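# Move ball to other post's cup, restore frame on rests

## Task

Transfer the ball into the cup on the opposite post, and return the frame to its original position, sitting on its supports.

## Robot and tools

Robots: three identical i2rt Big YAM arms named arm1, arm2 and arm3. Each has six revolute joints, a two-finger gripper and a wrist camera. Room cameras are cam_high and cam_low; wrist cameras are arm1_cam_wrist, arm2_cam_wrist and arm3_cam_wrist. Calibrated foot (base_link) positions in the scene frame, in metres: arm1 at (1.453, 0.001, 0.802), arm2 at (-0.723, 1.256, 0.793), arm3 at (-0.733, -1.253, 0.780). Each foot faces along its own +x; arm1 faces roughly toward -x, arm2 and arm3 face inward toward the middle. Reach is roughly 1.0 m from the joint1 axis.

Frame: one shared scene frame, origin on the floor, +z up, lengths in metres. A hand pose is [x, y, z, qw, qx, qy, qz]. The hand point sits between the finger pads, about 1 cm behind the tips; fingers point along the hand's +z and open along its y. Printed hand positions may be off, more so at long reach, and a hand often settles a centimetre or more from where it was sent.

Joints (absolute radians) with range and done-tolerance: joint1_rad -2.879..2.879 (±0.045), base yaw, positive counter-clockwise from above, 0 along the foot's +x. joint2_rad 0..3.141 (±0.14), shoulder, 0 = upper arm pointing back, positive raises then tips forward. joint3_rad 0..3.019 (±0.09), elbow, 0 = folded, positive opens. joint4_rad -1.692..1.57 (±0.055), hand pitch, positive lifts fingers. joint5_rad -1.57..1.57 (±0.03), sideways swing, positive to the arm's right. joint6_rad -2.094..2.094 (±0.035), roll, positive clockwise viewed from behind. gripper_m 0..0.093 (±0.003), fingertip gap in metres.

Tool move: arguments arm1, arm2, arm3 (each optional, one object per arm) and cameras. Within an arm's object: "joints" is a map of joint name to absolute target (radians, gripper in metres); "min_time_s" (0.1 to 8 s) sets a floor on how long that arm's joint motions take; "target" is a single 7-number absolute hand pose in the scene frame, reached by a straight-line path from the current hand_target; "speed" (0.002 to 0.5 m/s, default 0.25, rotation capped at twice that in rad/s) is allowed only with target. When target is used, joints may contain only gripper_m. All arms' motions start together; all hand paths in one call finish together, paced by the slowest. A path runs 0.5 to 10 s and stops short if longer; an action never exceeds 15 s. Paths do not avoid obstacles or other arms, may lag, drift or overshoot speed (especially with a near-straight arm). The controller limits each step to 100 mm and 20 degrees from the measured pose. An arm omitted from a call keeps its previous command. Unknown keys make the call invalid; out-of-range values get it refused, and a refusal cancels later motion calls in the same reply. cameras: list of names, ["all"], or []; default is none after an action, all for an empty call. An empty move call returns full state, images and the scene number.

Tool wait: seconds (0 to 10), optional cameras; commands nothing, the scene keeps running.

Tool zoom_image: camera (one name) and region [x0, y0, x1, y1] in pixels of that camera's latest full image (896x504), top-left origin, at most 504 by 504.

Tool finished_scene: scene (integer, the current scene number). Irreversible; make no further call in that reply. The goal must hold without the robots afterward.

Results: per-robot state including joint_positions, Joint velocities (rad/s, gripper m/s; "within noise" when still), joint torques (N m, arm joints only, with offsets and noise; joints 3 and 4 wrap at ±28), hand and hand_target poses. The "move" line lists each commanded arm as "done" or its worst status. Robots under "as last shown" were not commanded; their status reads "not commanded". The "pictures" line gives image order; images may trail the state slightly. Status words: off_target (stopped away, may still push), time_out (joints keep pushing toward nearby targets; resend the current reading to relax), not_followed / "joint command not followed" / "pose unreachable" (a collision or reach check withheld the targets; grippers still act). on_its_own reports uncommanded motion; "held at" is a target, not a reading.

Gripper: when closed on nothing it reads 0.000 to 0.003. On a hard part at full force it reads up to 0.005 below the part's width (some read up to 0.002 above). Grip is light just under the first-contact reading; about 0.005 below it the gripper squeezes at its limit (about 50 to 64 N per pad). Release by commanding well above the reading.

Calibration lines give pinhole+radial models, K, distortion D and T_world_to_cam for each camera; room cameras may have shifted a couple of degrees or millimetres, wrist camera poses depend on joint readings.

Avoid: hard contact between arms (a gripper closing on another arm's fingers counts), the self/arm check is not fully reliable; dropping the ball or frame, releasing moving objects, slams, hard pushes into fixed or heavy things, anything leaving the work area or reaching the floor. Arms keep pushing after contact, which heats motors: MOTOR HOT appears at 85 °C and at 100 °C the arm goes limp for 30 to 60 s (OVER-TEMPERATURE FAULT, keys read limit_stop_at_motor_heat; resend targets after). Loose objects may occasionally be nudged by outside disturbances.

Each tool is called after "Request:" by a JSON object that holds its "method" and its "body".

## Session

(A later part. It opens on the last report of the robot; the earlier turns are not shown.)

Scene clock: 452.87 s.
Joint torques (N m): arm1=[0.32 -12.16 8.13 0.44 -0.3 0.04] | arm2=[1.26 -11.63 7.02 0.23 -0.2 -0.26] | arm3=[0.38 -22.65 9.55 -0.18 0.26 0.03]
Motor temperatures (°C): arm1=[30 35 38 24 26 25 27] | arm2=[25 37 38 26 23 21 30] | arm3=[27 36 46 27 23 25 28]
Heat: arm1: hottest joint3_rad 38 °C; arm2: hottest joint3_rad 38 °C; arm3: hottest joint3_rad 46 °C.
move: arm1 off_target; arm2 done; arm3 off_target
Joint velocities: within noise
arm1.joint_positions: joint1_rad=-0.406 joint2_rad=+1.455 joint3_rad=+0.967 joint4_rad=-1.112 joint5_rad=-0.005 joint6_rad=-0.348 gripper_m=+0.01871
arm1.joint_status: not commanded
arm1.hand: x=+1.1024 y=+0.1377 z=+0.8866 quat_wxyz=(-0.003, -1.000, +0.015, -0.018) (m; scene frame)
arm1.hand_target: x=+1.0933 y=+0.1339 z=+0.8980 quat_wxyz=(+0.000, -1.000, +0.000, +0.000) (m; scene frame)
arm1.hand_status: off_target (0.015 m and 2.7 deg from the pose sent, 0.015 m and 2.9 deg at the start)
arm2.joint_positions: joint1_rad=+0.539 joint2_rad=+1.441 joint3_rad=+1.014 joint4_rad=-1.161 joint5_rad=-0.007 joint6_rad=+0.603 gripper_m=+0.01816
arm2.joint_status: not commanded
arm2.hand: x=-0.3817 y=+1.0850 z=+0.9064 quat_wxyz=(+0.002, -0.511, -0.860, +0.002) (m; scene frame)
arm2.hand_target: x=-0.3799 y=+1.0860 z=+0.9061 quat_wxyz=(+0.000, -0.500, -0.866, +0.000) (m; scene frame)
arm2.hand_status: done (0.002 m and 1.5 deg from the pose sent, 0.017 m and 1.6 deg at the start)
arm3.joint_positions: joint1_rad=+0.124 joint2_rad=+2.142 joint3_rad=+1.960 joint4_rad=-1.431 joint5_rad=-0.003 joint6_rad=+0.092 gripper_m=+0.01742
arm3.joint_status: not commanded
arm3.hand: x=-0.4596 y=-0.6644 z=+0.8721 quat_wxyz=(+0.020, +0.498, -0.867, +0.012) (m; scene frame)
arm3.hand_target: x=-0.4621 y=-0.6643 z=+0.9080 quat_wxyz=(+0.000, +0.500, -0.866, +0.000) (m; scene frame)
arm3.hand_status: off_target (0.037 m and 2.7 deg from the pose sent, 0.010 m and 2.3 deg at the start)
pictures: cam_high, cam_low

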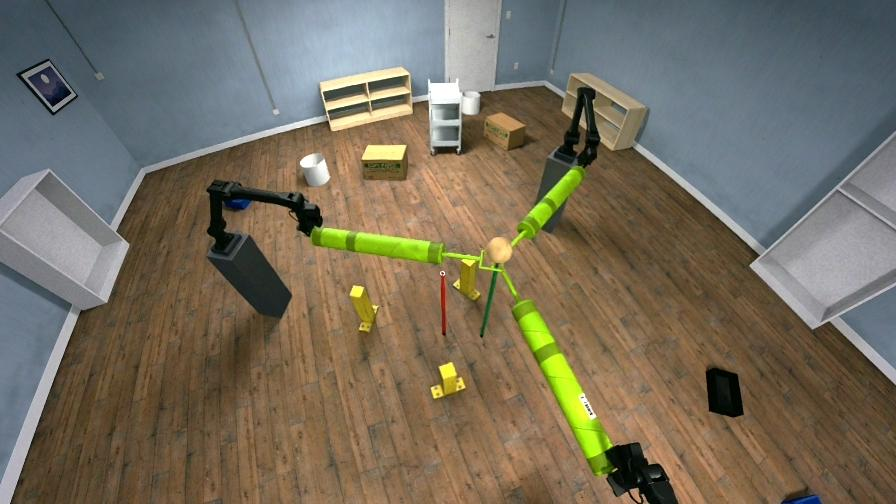

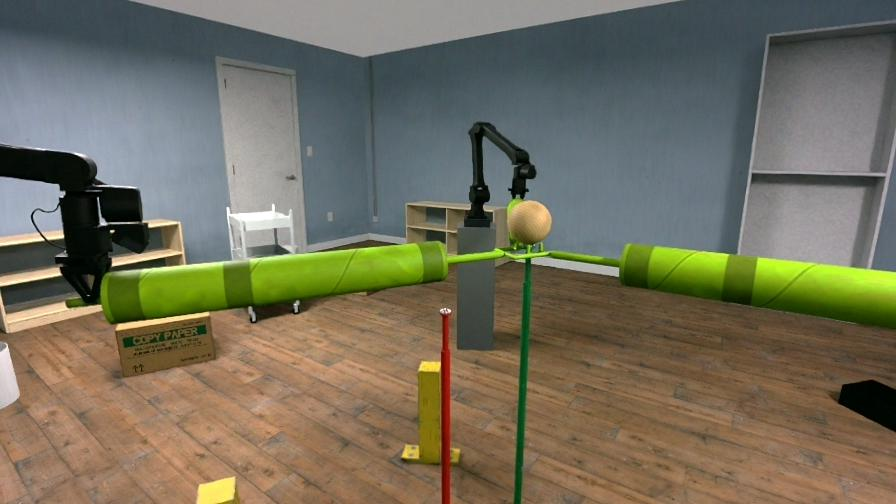

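Request:
{"method": "move", "body": {"arm1": {"target":[1.093,0.132,0.850,0,1,0,0],"speed":0.05}, "arm2": {"target":[-0.380,1.086,0.861,0,0.5,0.866,0],"speed":0.05}, "arm3": {"target":[-0.462,-0.664,0.876,0,-0.5,0.866,0],"speed":0.05}, "cameras": ["cam_high","cam_low"]}}

Request:
{"method": "zoom_image", "body": {"camera": "cam_low", "region": [470, 170, 590, 290]}}

Request:
{"method": "zoom_image", "body": {"camera": "cam_high", "region": [460, 215, 540, 295]}}

Scene clock: 462.20 s.
Joint torques (N m): arm1=[0.38 -12.28 7.15 0.51 -0.13 0.07] | arm2=[1.32 -11.69 6.35 0.25 -0.33 -0.24] | arm3=[0.38 -21.3 9.57 0.05 0.25 0.03]
Motor temperatures (°C): arm1=[30 34 38 24 26 25 28] | arm2=[25 37 38 26 23 22 30] | arm3=[27 38 44 27 23 25 28]
Heat: arm1: hottest joint3_rad 38 °C; arm2: hottest joint3_rad 38 °C; arm3: hottest joint3_rad 44 °C.
move: arm1 off_target; arm2 done; arm3 off_target
Joint velocities: within noise
arm1.joint_positions: joint1_rad=-0.400 joint2_rad=+1.520 joint3_rad=+0.902 joint4_rad=-0.975 joint5_rad=-0.009 joint6_rad=-0.344 gripper_m=+0.01871
arm1.joint_status: not commanded
arm1.hand: x=+1.1012 y=+0.1358 z=+0.8419 quat_wxyz=(-0.004, -1.000, +0.014, -0.014) (m; scene frame)
arm1.hand_target: x=+1.0933 y=+0.1320 z=+0.8500 quat_wxyz=(+0.000, -1.000, +0.000, +0.000) (m; scene frame)
arm1.hand_status: off_target (0.012 m and 2.3 deg from the pose sent, 0.038 m and 2.7 deg at the start)
arm2.joint_positions: joint1_rad=+0.539 joint2_rad=+1.497 joint3_rad=+0.947 joint4_rad=-1.033 joint5_rad=-0.004 joint6_rad=+0.603 gripper_m=+0.01816
arm2.joint_status: not commanded
arm2.hand: x=-0.3810 y=+1.0836 z=+0.8634 quat_wxyz=(+0.000, -0.511, -0.860, +0.003) (m; scene frame)
arm2.hand_target: x=-0.3801 y=+1.0860 z=+0.8610 quat_wxyz=(+0.000, -0.500, -0.866, +0.000) (m; scene frame)
arm2.hand_status: done (0.004 m and 1.5 deg from the pose sent, 0.045 m and 1.5 deg at the start)
arm3.joint_positions: joint1_rad=+0.124 joint2_rad=+2.141 joint3_rad=+1.900 joint4_rad=-1.359 joint5_rad=-0.003 joint6_rad=+0.092 gripper_m=+0.01742
arm3.joint_status: not commanded
arm3.hand: x=-0.4604 y=-0.6661 z=+0.8505 quat_wxyz=(+0.015, +0.498, -0.867, +0.008) (m; scene frame)
arm3.hand_target: x=-0.4622 y=-0.6642 z=+0.8756 quat_wxyz=(+0.000, +0.500, -0.866, +0.000) (m; scene frame)
arm3.hand_status: off_target (0.026 m and 1.9 deg from the pose sent, 0.005 m and 2.7 deg at the start)
pictures: cam_high, cam_low

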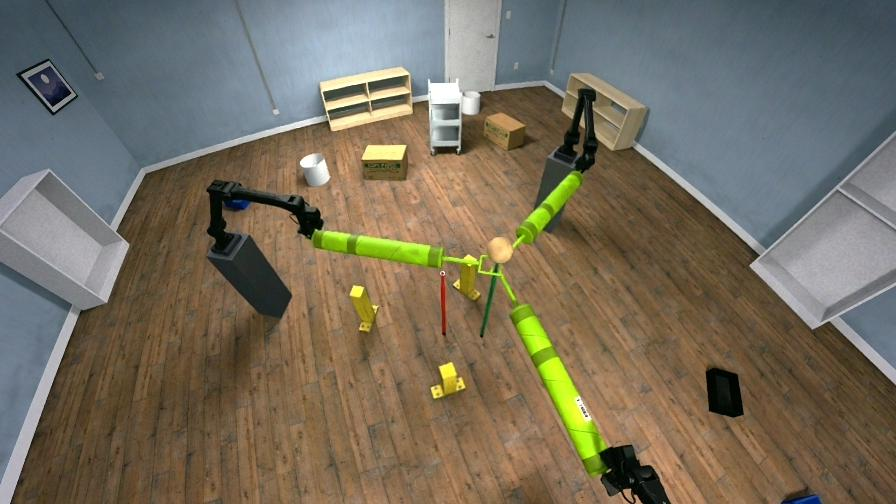

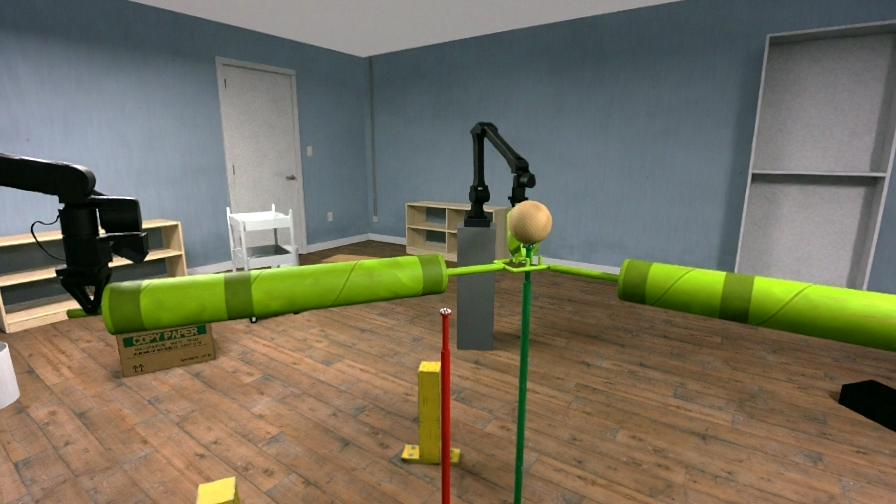

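Scaled by 4.200 from the camera's 896x504 image, which has a finer 1280x720 frame.

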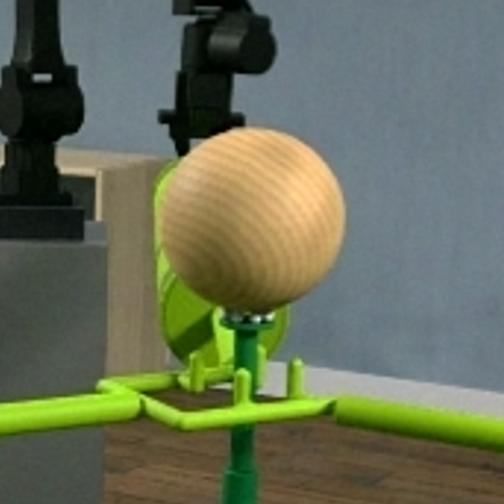

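Scaled by 6.300 from the camera's 896x504 image, which has a finer 1280x720 frame.

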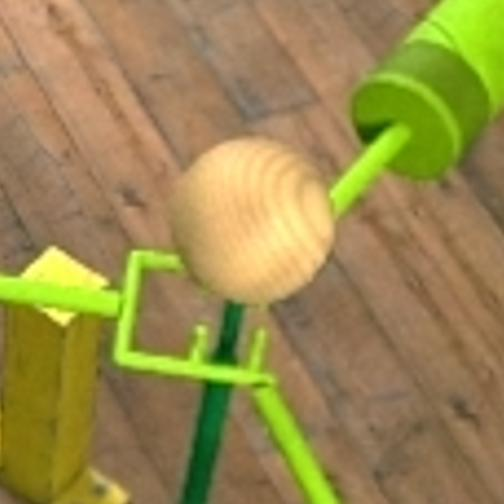

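Request:
{"method": "move", "body": {"arm1": {"target":[1.028,0.031,0.862,0,1,0,0],"speed":0.1}, "arm2": {"target":[-0.445,0.984,0.873,0,0.5,0.866,0],"speed":0.1}, "arm3": {"target":[-0.527,-0.766,0.884,0,-0.5,0.866,0],"speed":0.1}, "cameras": ["cam_high","cam_low"]}}

Request:
{"method": "zoom_image", "body": {"camera": "cam_low", "region": [430, 190, 570, 330]}}

Scene clock: 488.43 s.
Joint torques (N m): arm1=[0.91 -13.74 9.76 -0.92 0.07 0.13] | arm2=[1.03 -11.69 8.81 -1.05 -0.44 -0.27] | arm3=[0.67 -17.79 8.7 -0.12 0.18 0.1]
Motor temperatures (°C): arm1=[30 33 37 24 25 25 28] | arm2=[25 36 38 26 23 22 30] | arm3=[27 39 43 27 23 25 28]
Heat: arm1: hottest joint3_rad 37 °C; arm2: hottest joint3_rad 38 °C; arm3: hottest joint3_rad 43 °C.
move: arm1 off_target; arm2 done; arm3 off_target
Joint velocities: within noise
arm1.joint_positions: joint1_rad=-0.125 joint2_rad=+1.599 joint3_rad=+1.005 joint4_rad=-0.990 joint5_rad=-0.012 joint6_rad=-0.070 gripper_m=+0.01871
arm1.joint_status: not commanded
arm1.hand: x=+1.0405 y=+0.0385 z=+0.8428 quat_wxyz=(-0.002, -1.000, +0.013, -0.012) (m; scene frame)
arm1.hand_target: x=+1.0286 y=+0.0310 z=+0.8618 quat_wxyz=(+0.000, -1.000, +0.000, +0.000) (m; scene frame)
arm1.hand_status: off_target (0.024 m and 2.0 deg from the pose sent, 0.129 m and 2.3 deg at the start)
arm2.joint_positions: joint1_rad=+0.231 joint2_rad=+1.497 joint3_rad=+0.947 joint4_rad=-1.029 joint5_rad=+0.003 joint6_rad=+0.294 gripper_m=+0.01816
arm2.joint_status: not commanded
arm2.hand: x=-0.4498 y=+0.9864 z=+0.8644 quat_wxyz=(-0.002, -0.511, -0.860, +0.005) (m; scene frame)
arm2.hand_target: x=-0.4451 y=+0.9842 z=+0.8729 quat_wxyz=(+0.000, -0.500, -0.866, +0.000) (m; scene frame)
arm2.hand_status: done (0.010 m and 1.5 deg from the pose sent, 0.119 m and 1.5 deg at the start)
arm3.joint_positions: joint1_rad=+0.152 joint2_rad=+1.831 joint3_rad=+1.435 joint4_rad=-1.201 joint5_rad=-0.002 joint6_rad=+0.118 gripper_m=+0.01742
arm3.joint_status: not commanded
arm3.hand: x=-0.5224 y=-0.7657 z=+0.8608 quat_wxyz=(+0.013, +0.499, -0.866, +0.008) (m; scene frame)
arm3.hand_target: x=-0.5268 y=-0.7661 z=+0.8834 quat_wxyz=(+0.000, +0.500, -0.866, +0.000) (m; scene frame)
arm3.hand_status: off_target (0.024 m and 1.8 deg from the pose sent, 0.125 m and 1.9 deg at the start)
pictures: cam_high, cam_low

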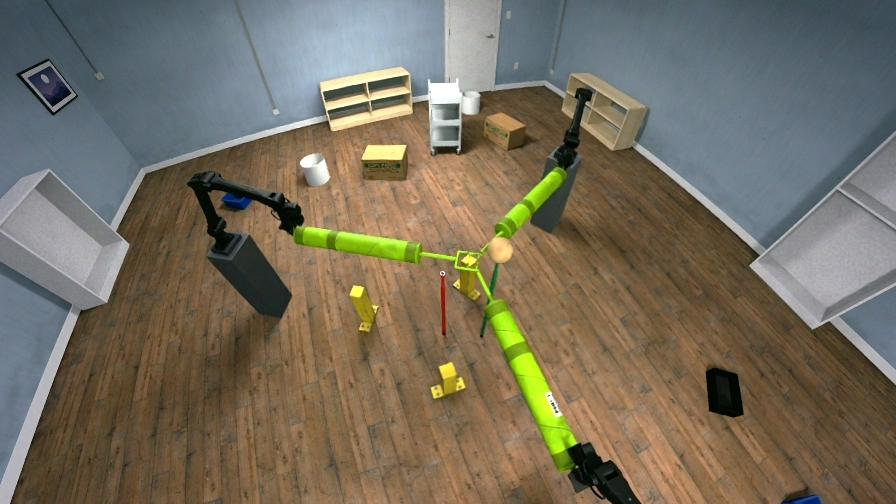

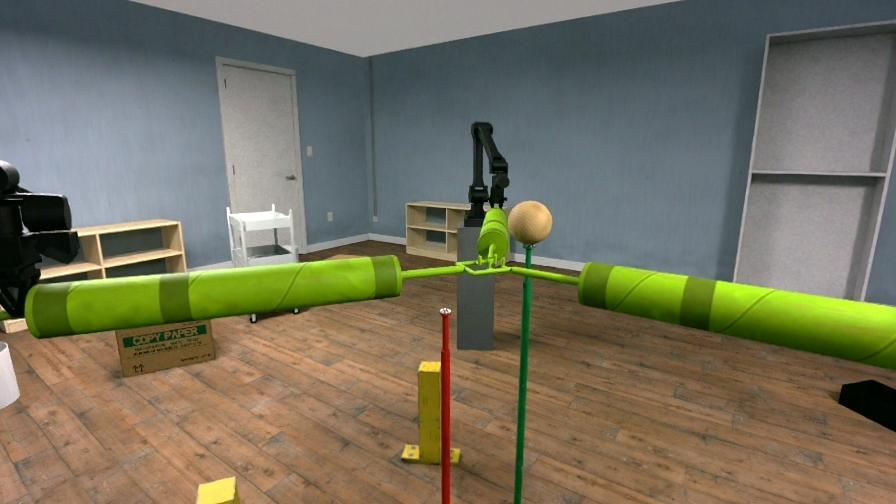

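Scaled by 3.600 from the camera's 896x504 image, which has a finer 1280x720 frame.

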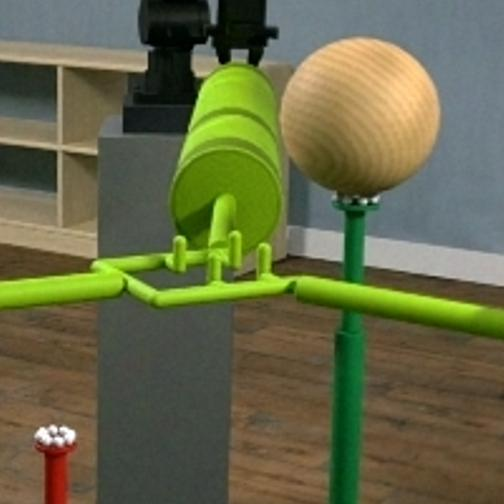

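Request:
{"method": "move", "body": {"arm1": {"target":[0.902,-0.219,0.862,0,1,0,0],"speed":0.2}, "arm2": {"target":[-0.566,0.732,0.88,0,0.5,0.866,0],"speed":0.2}, "arm3": {"target":[-0.652,-1.017,0.87,0,-0.5,0.866,0],"speed":0.2}}}

Request:
{"method": "move", "body": {"arm1": {"target":[0.902,-0.219,0.56,0,1,0,0],"speed":0.15}, "arm2": {"target":[-0.566,0.732,0.56,0,0.5,0.866,0],"speed":0.15}, "arm3": {"target":[-0.652,-1.017,0.55,0,-0.5,0.866,0],"speed":0.15}, "cameras": ["cam_high","cam_low"]}}

Request:
{"method": "zoom_image", "body": {"camera": "cam_high", "region": [260, 200, 560, 500]}}

Request:
{"method": "zoom_image", "body": {"camera": "cam_low", "region": [350, 330, 500, 480]}}

Scene clock: 498.30 s.
Joint torques (N m): arm1=[0.15 -20.6 11.79 -0.87 0.43 0.03] | arm2=[1.73 -17.61 10.86 -1.17 -0.66 -0.23] | arm3=[0.79 -6.3 8.96 -1.07 0.23 0.11]
Motor temperatures (°C): arm1=[30 34 37 24 25 25 28] | arm2=[25 36 39 26 23 22 31] | arm3=[27 38 42 27 23 25 28]
Heat: arm1: hottest joint3_rad 37 °C; arm2: hottest joint3_rad 39 °C; arm3: hottest joint3_rad 42 °C.
move: arm1 off_target; arm2 off_target; arm3 off_target
Joint velocities: within noise
arm1.joint_positions: joint1_rad=+0.339 joint2_rad=+1.985 joint3_rad=+1.542 joint4_rad=-1.160 joint5_rad=-0.015 joint6_rad=+0.395 gripper_m=+0.01871
arm1.joint_status: not commanded
arm1.hand: x=+0.9178 y=-0.2076 z=+0.8321 quat_wxyz=(+0.004, -1.000, +0.014, -0.023) (m; scene frame)
arm1.hand_target: x=+0.9033 y=-0.2186 z=+0.8622 quat_wxyz=(+0.000, -1.000, +0.000, +0.001) (m; scene frame)
arm1.hand_status: off_target (0.036 m and 3.2 deg from the pose sent, 0.293 m and 2.0 deg at the start)
arm2.joint_positions: joint1_rad=-0.276 joint2_rad=+1.858 joint3_rad=+1.426 joint4_rad=-1.157 joint5_rad=+0.015 joint6_rad=-0.210 gripper_m=+0.01816
arm2.joint_status: not commanded
arm2.hand: x=-0.5747 y=+0.7419 z=+0.8681 quat_wxyz=(+0.006, -0.512, -0.859, +0.004) (m; scene frame)
arm2.hand_target: x=-0.5660 y=+0.7325 z=+0.8801 quat_wxyz=(-0.001, -0.500, -0.866, +0.001) (m; scene frame)
arm2.hand_status: off_target (0.018 m and 1.7 deg from the pose sent, 0.280 m and 1.6 deg at the start)
arm3.joint_positions: joint1_rad=+0.221 joint2_rad=+1.100 joint3_rad=+0.646 joint4_rad=-1.104 joint5_rad=-0.002 joint6_rad=+0.187 gripper_m=+0.01742
arm3.joint_status: not commanded
arm3.hand: x=-0.6476 y=-1.0106 z=+0.8618 quat_wxyz=(-0.002, +0.499, -0.866, -0.004) (m; scene frame)
arm3.hand_target: x=-0.6518 y=-1.0168 z=+0.8694 quat_wxyz=(+0.000, +0.500, -0.866, +0.000) (m; scene frame)
arm3.hand_status: off_target (0.011 m and 0.6 deg from the pose sent, 0.283 m and 1.8 deg at the start)
pictures: none

Scene clock: 501.10 s.
Joint torques (N m): arm1=[-0.38 -22.65 6.42 0.05 0.15 -0.06] | arm2=[1.03 -19.72 5.76 -0.24 -0.21 -0.23] | arm3=[0.67 -8.59 -0.87 0.81 -0.03 0.08]
Motor temperatures (°C): arm1=[30 34 37 24 25 25 28] | arm2=[25 36 38 26 23 22 31] | arm3=[27 37 41 27 23 25 28]
Heat: arm1: hottest joint3_rad 37 °C; arm2: hottest joint3_rad 38 °C; arm3: hottest joint3_rad 41 °C.
move: arm1 off_target; arm2 done; arm3 done
Joint velocities: within noise
arm1.joint_positions: joint1_rad=+0.347 joint2_rad=+2.481 joint3_rad=+1.523 joint4_rad=-0.638 joint5_rad=-0.007 joint6_rad=+0.406 gripper_m=+0.01871
arm1.joint_status: not commanded
arm1.hand: x=+0.9202 y=-0.2090 z=+0.5426 quat_wxyz=(+0.006, -1.000, +0.015, -0.019) (m; scene frame)
arm1.hand_target: x=+0.9024 y=-0.2188 z=+0.5603 quat_wxyz=(+0.000, -1.000, +0.000, +0.000) (m; scene frame)
arm1.hand_status: off_target (0.027 m and 2.9 deg from the pose sent, 0.273 m and 3.2 deg at the start)
arm2.joint_positions: joint1_rad=-0.268 joint2_rad=+2.394 joint3_rad=+1.359 joint4_rad=-0.553 joint5_rad=+0.003 joint6_rad=-0.211 gripper_m=+0.01816
arm2.joint_status: not commanded
arm2.hand: x=-0.5672 y=+0.7392 z=+0.5633 quat_wxyz=(+0.001, -0.508, -0.861, +0.000) (m; scene frame)
arm2.hand_target: x=-0.5661 y=+0.7322 z=+0.5600 quat_wxyz=(+0.000, -0.500, -0.866, +0.000) (m; scene frame)
arm2.hand_status: done (0.008 m and 1.1 deg from the pose sent, 0.308 m and 1.7 deg at the start)
arm3.joint_positions: joint1_rad=+0.221 joint2_rad=+2.183 joint3_rad=+0.500 joint4_rad=+0.120 joint5_rad=+0.005 joint6_rad=+0.188 gripper_m=+0.01742
arm3.joint_status: not commanded
arm3.hand: x=-0.6484 y=-1.0147 z=+0.5524 quat_wxyz=(-0.002, +0.499, -0.867, +0.000) (m; scene frame)
arm3.hand_target: x=-0.6520 y=-1.0172 z=+0.5501 quat_wxyz=(+0.000, +0.500, -0.866, +0.000) (m; scene frame)
arm3.hand_status: done (0.005 m and 0.3 deg from the pose sent, 0.312 m and 0.6 deg at the start)
pictures: cam_high, cam_low

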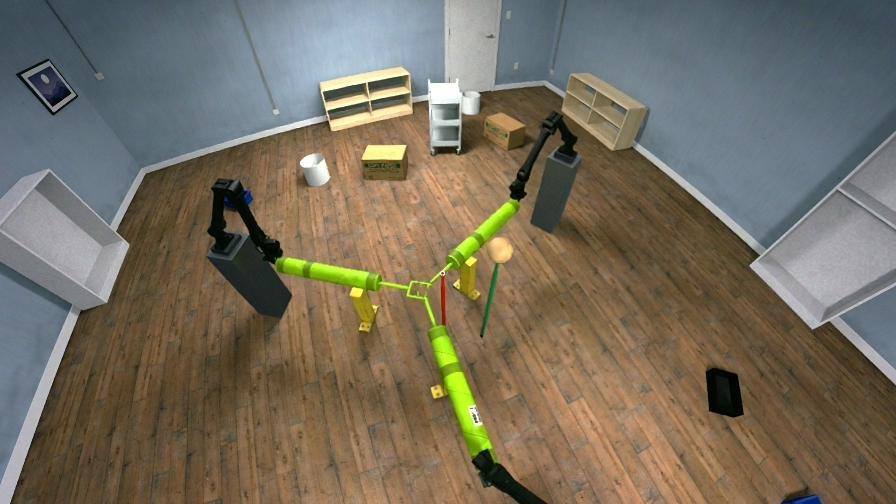

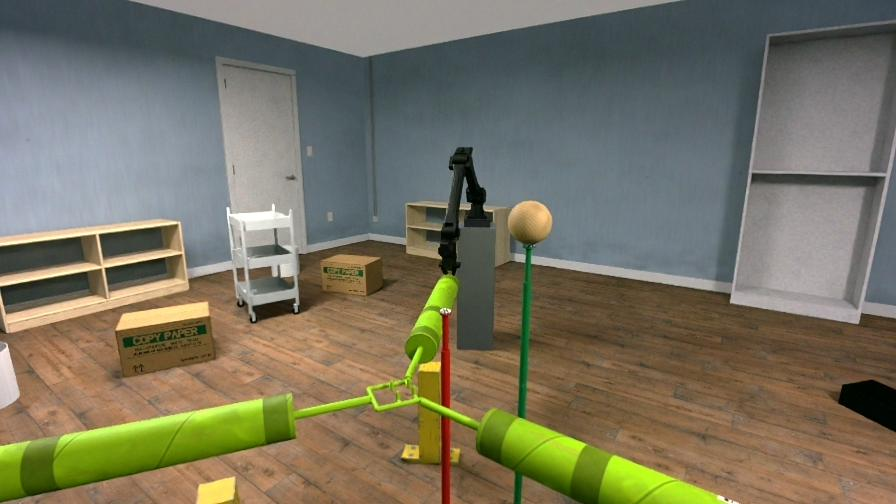

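Scaled by 1.680 from the camera's 896x504 image, which has a finer 1280x720 frame.

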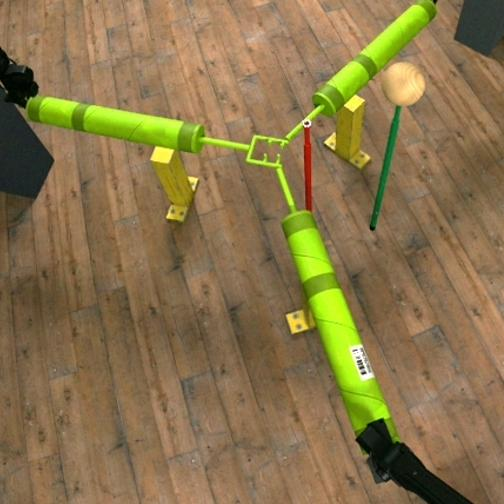

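Scaled by 3.360 from the camera's 896x504 image, which has a finer 1280x720 frame.

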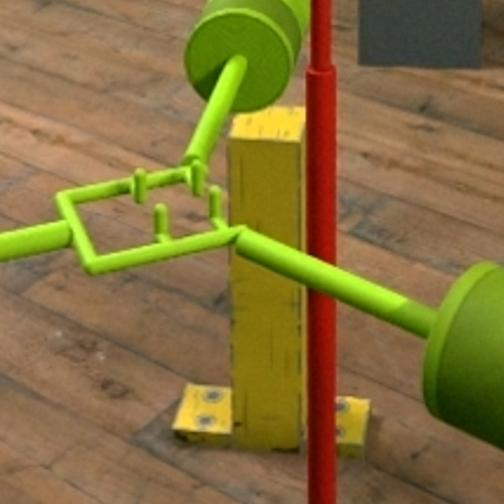

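Request:
{"method": "move", "body": {"arm1": {"target":[0.898,-0.221,0.452,0,1,0,0],"speed":0.08}, "arm2": {"target":[-0.567,0.728,0.449,0,0.5,0.866,0],"speed":0.08}, "arm3": {"target":[-0.654,-1.019,0.443,0,-0.5,0.866,0],"speed":0.08}, "cameras": ["cam_high","cam_low"]}}

Request:
{"method": "zoom_image", "body": {"camera": "cam_high", "region": [260, 200, 560, 500]}}

Request:
{"method": "zoom_image", "body": {"camera": "cam_low", "region": [350, 390, 450, 460]}}

Scene clock: 510.00 s.
Joint torques (N m): arm1=[-0.32 -22.24 6.16 0.35 0.15 -0.04] | arm2=[0.56 -19.6 5.38 0.02 -0.2 -0.27] | arm3=[1.03 -8.7 -2.4 1.02 -0.04 0.11]
Motor temperatures (°C): arm1=[30 36 37 24 25 25 28] | arm2=[25 38 37 26 23 22 31] | arm3=[27 36 38 27 23 25 28]
Heat: arm1: hottest joint3_rad 37 °C; arm2: hottest joint2_rad 38 °C; arm3: hottest joint3_rad 38 °C.
move: arm1 off_target; arm2 off_target; arm3 done
Joint velocities: within noise
arm1.joint_positions: joint1_rad=+0.347 joint2_rad=+2.714 joint3_rad=+1.670 joint4_rad=-0.553 joint5_rad=-0.007 joint6_rad=+0.406 gripper_m=+0.01871
arm1.joint_status: not commanded
arm1.hand: x=+0.9171 y=-0.2098 z=+0.4415 quat_wxyz=(+0.006, -1.000, +0.015, -0.019) (m; scene frame)
arm1.hand_target: x=+0.8984 y=-0.2208 z=+0.4526 quat_wxyz=(+0.000, -1.000, +0.000, +0.000) (m; scene frame)
arm1.hand_status: off_target (0.024 m and 2.9 deg from the pose sent, 0.094 m and 2.9 deg at the start)
arm2.joint_positions: joint1_rad=-0.268 joint2_rad=+2.642 joint3_rad=+1.495 joint4_rad=-0.445 joint5_rad=+0.003 joint6_rad=-0.211 gripper_m=+0.01816
arm2.joint_status: not commanded
arm2.hand: x=-0.5659 y=+0.7353 z=+0.4580 quat_wxyz=(+0.002, -0.508, -0.861, -0.001) (m; scene frame)
arm2.hand_target: x=-0.5672 y=+0.7283 z=+0.4493 quat_wxyz=(+0.000, -0.500, -0.866, +0.000) (m; scene frame)
arm2.hand_status: off_target (0.012 m and 1.1 deg from the pose sent, 0.115 m and 1.0 deg at the start)
arm3.joint_positions: joint1_rad=+0.221 joint2_rad=+2.569 joint3_rad=+0.663 joint4_rad=+0.344 joint5_rad=+0.005 joint6_rad=+0.190 gripper_m=+0.01742
arm3.joint_status: not commanded
arm3.hand: x=-0.6489 y=-1.0155 z=+0.4485 quat_wxyz=(-0.003, +0.498, -0.867, -0.001) (m; scene frame)
arm3.hand_target: x=-0.6538 y=-1.0191 z=+0.4432 quat_wxyz=(+0.000, +0.500, -0.866, +0.000) (m; scene frame)
arm3.hand_status: done (0.008 m and 0.4 deg from the pose sent, 0.110 m and 0.3 deg at the start)
pictures: cam_high, cam_low

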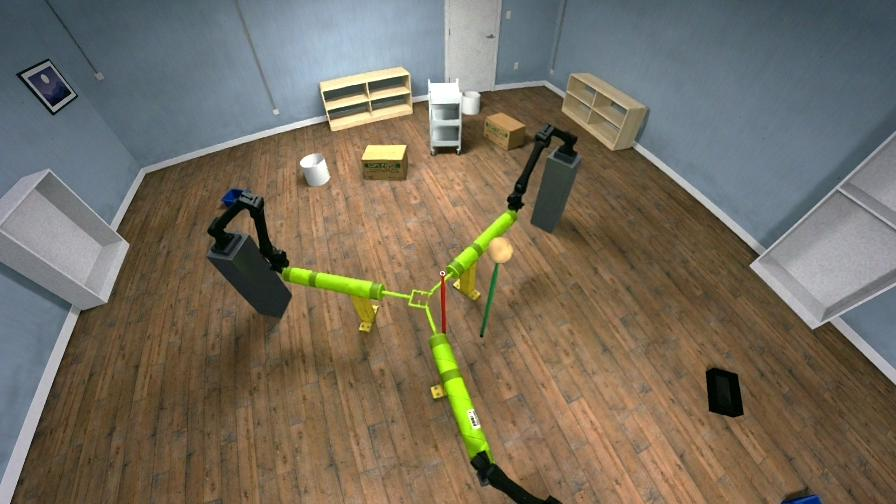

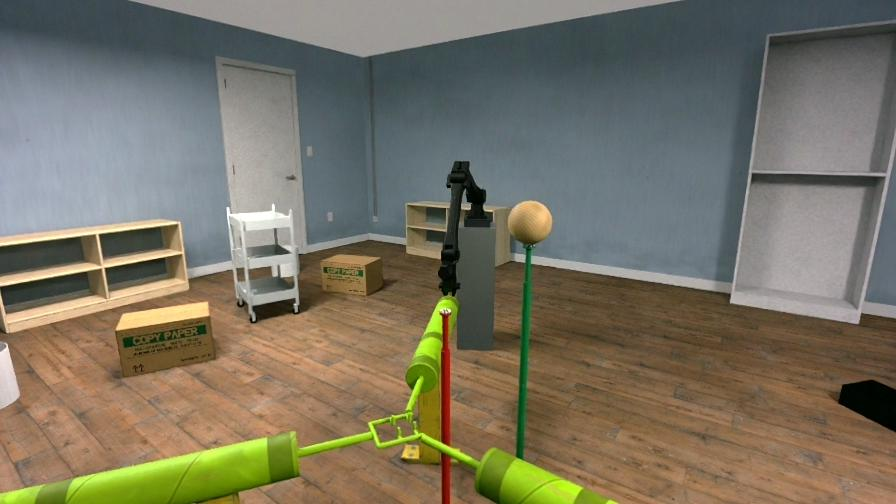

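Scaled by 1.680 from the camera's 896x504 image, which has a finer 1280x720 frame.

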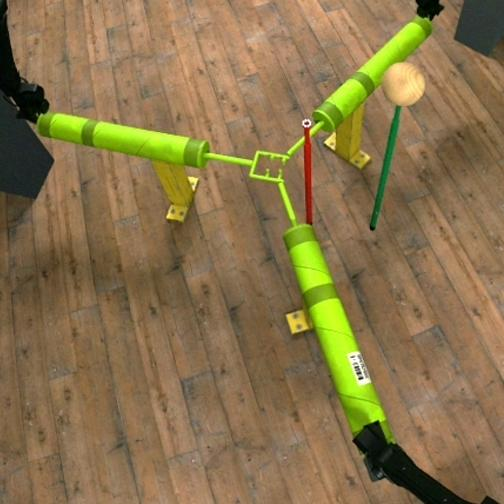

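Scaled by 5.040 from the camera's 896x504 image, which has a finer 1280x720 frame.

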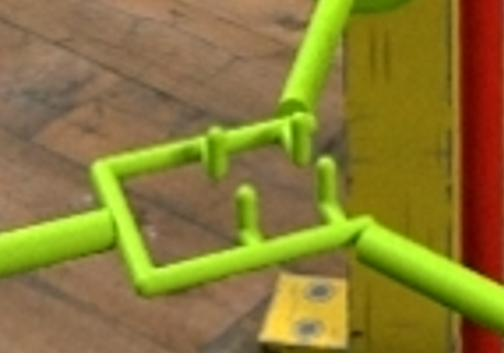

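Request:
{"method": "move", "body": {"arm1": {"joints":{"gripper_m":0.07}}, "arm2": {"joints":{"gripper_m":0.07}}, "arm3": {"joints":{"gripper_m":0.07}}}}

Request:
{"method": "move", "body": {"arm1": {"target":[0.905,-0.221,0.62,0,1,0,0],"speed":0.15}, "arm2": {"target":[-0.567,0.732,0.62,0,0.5,0.866,0],"speed":0.15}, "arm3": {"target":[-0.654,-1.019,0.62,0,-0.5,0.866,0],"speed":0.15}, "cameras": ["cam_high","cam_low"]}}

Scene clock: 515.67 s.
Joint torques (N m): arm1=[-0.21 -22.01 6.02 0.36 0.14 0.04] | arm2=[0.56 -19.66 5.26 0.02 -0.2 -0.15] | arm3=[0.73 -8.82 -2.41 0.96 0 0.1]
Motor temperatures (°C): arm1=[30 37 37 24 25 25 28] | arm2=[25 39 37 26 23 22 31] | arm3=[27 35 37 27 23 25 28]
Heat: arm1: hottest joint2_rad 37 °C; arm2: hottest joint2_rad 39 °C; arm3: hottest joint3_rad 37 °C.
move: arm1 done; arm2 done; arm3 done
Joint velocities: within noise
arm1.joint_positions: joint1_rad=+0.347 joint2_rad=+2.714 joint3_rad=+1.670 joint4_rad=-0.553 joint5_rad=-0.007 joint6_rad=+0.396 gripper_m=+0.06983
arm1.joint_status: all done
arm1.hand: x=+0.9169 y=-0.2099 z=+0.4416 quat_wxyz=(+0.006, -1.000, +0.010, -0.018) (m; scene frame)
arm1.hand_target: x=+0.8984 y=-0.2208 z=+0.4526 quat_wxyz=(+0.000, -1.000, +0.000, +0.000) (m; scene frame)
arm1.hand_status: not commanded
arm2.joint_positions: joint1_rad=-0.268 joint2_rad=+2.642 joint3_rad=+1.497 joint4_rad=-0.445 joint5_rad=+0.003 joint6_rad=-0.221 gripper_m=+0.06985
arm2.joint_status: all done
arm2.hand: x=-0.5656 y=+0.7344 z=+0.4582 quat_wxyz=(+0.002, -0.503, -0.864, -0.001) (m; scene frame)
arm2.hand_target: x=-0.5672 y=+0.7284 z=+0.4493 quat_wxyz=(+0.000, -0.500, -0.866, +0.000) (m; scene frame)
arm2.hand_status: not commanded
arm3.joint_positions: joint1_rad=+0.225 joint2_rad=+2.570 joint3_rad=+0.663 joint4_rad=+0.345 joint5_rad=+0.004 joint6_rad=+0.190 gripper_m=+0.06987
arm3.joint_status: all done
arm3.hand: x=-0.6500 y=-1.0154 z=+0.4481 quat_wxyz=(-0.003, +0.500, -0.866, -0.001) (m; scene frame)
arm3.hand_target: x=-0.6538 y=-1.0190 z=+0.4432 quat_wxyz=(+0.000, +0.500, -0.866, +0.000) (m; scene frame)
arm3.hand_status: not commanded
pictures: none

Scene clock: 517.73 s.
Joint torques (N m): arm1=[-0.03 -22.3 5.18 0.03 0.13 0.09] | arm2=[0.73 -22.07 3.64 -0.29 -0.21 -0.14] | arm3=[0.79 -9.35 1.06 0.08 -0.01 0.11]
Motor temperatures (°C): arm1=[30 37 36 24 25 25 27] | arm2=[25 39 36 26 23 22 30] | arm3=[27 35 37 27 23 25 28]
Heat: arm1: hottest joint2_rad 37 °C; arm2: hottest joint2_rad 39 °C; arm3: hottest joint3_rad 37 °C.
move: arm1 off_target; arm2 done; arm3 done
Joint velocities: within noise
arm1.joint_positions: joint1_rad=+0.347 joint2_rad=+2.354 joint3_rad=+1.503 joint4_rad=-0.717 joint5_rad=-0.007 joint6_rad=+0.396 gripper_m=+0.06990
arm1.joint_status: not commanded
arm1.hand: x=+0.9065 y=-0.2147 z=+0.6093 quat_wxyz=(+0.001, -1.000, +0.010, -0.005) (m; scene frame)
arm1.hand_target: x=+0.9051 y=-0.2209 z=+0.6198 quat_wxyz=(+0.000, -1.000, +0.000, +0.000) (m; scene frame)
arm1.hand_status: off_target (0.013 m and 1.3 deg from the pose sent, 0.179 m and 2.5 deg at the start)
arm2.joint_positions: joint1_rad=-0.268 joint2_rad=+2.299 joint3_rad=+1.365 joint4_rad=-0.644 joint5_rad=+0.003 joint6_rad=-0.221 gripper_m=+0.06992
arm2.joint_status: not commanded
arm2.hand: x=-0.5636 y=+0.7272 z=+0.6148 quat_wxyz=(-0.002, -0.503, -0.864, +0.003) (m; scene frame)
arm2.hand_target: x=-0.5670 y=+0.7319 z=+0.6198 quat_wxyz=(+0.000, -0.500, -0.866, +0.000) (m; scene frame)
arm2.hand_status: done (0.008 m and 0.7 deg from the pose sent, 0.162 m and 0.5 deg at the start)
arm3.joint_positions: joint1_rad=+0.226 joint2_rad=+1.909 joint3_rad=+0.431 joint4_rad=-0.096 joint5_rad=+0.004 joint6_rad=+0.191 gripper_m=+0.06995
arm3.joint_status: not commanded
arm3.hand: x=-0.6521 y=-1.0216 z=+0.6155 quat_wxyz=(+0.002, +0.500, -0.866, +0.003) (m; scene frame)
arm3.hand_target: x=-0.6539 y=-1.0189 z=+0.6198 quat_wxyz=(+0.000, +0.500, -0.866, +0.000) (m; scene frame)
arm3.hand_status: done (0.006 m and 0.4 deg from the pose sent, 0.172 m and 0.3 deg at the start)
pictures: cam_high, cam_low

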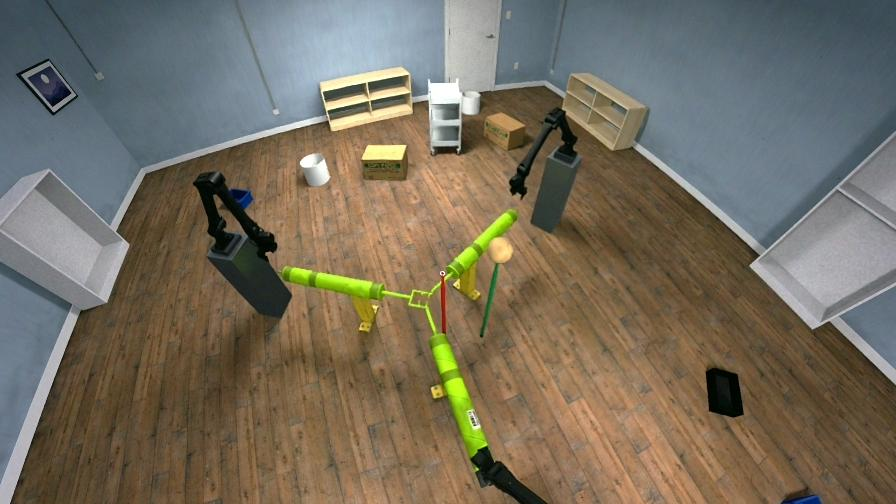

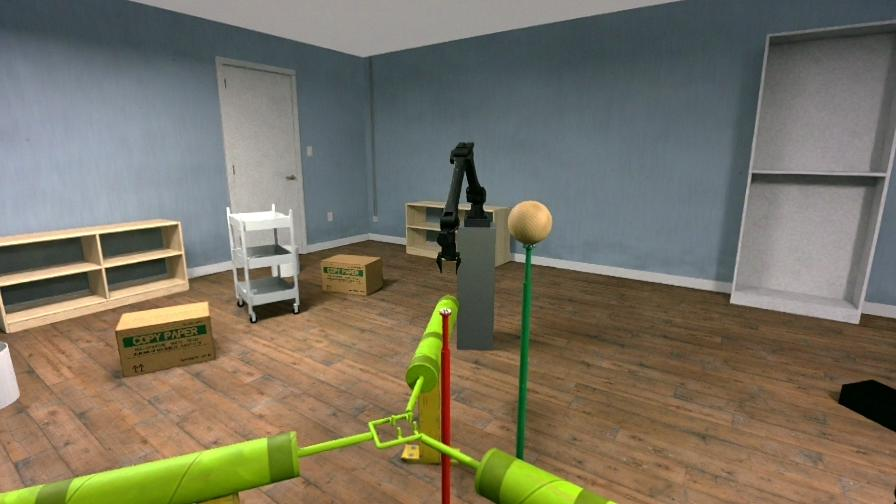

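Request:
{"method": "finished_scene", "body": {"scene": 1}}

The scene is finished: the task was done.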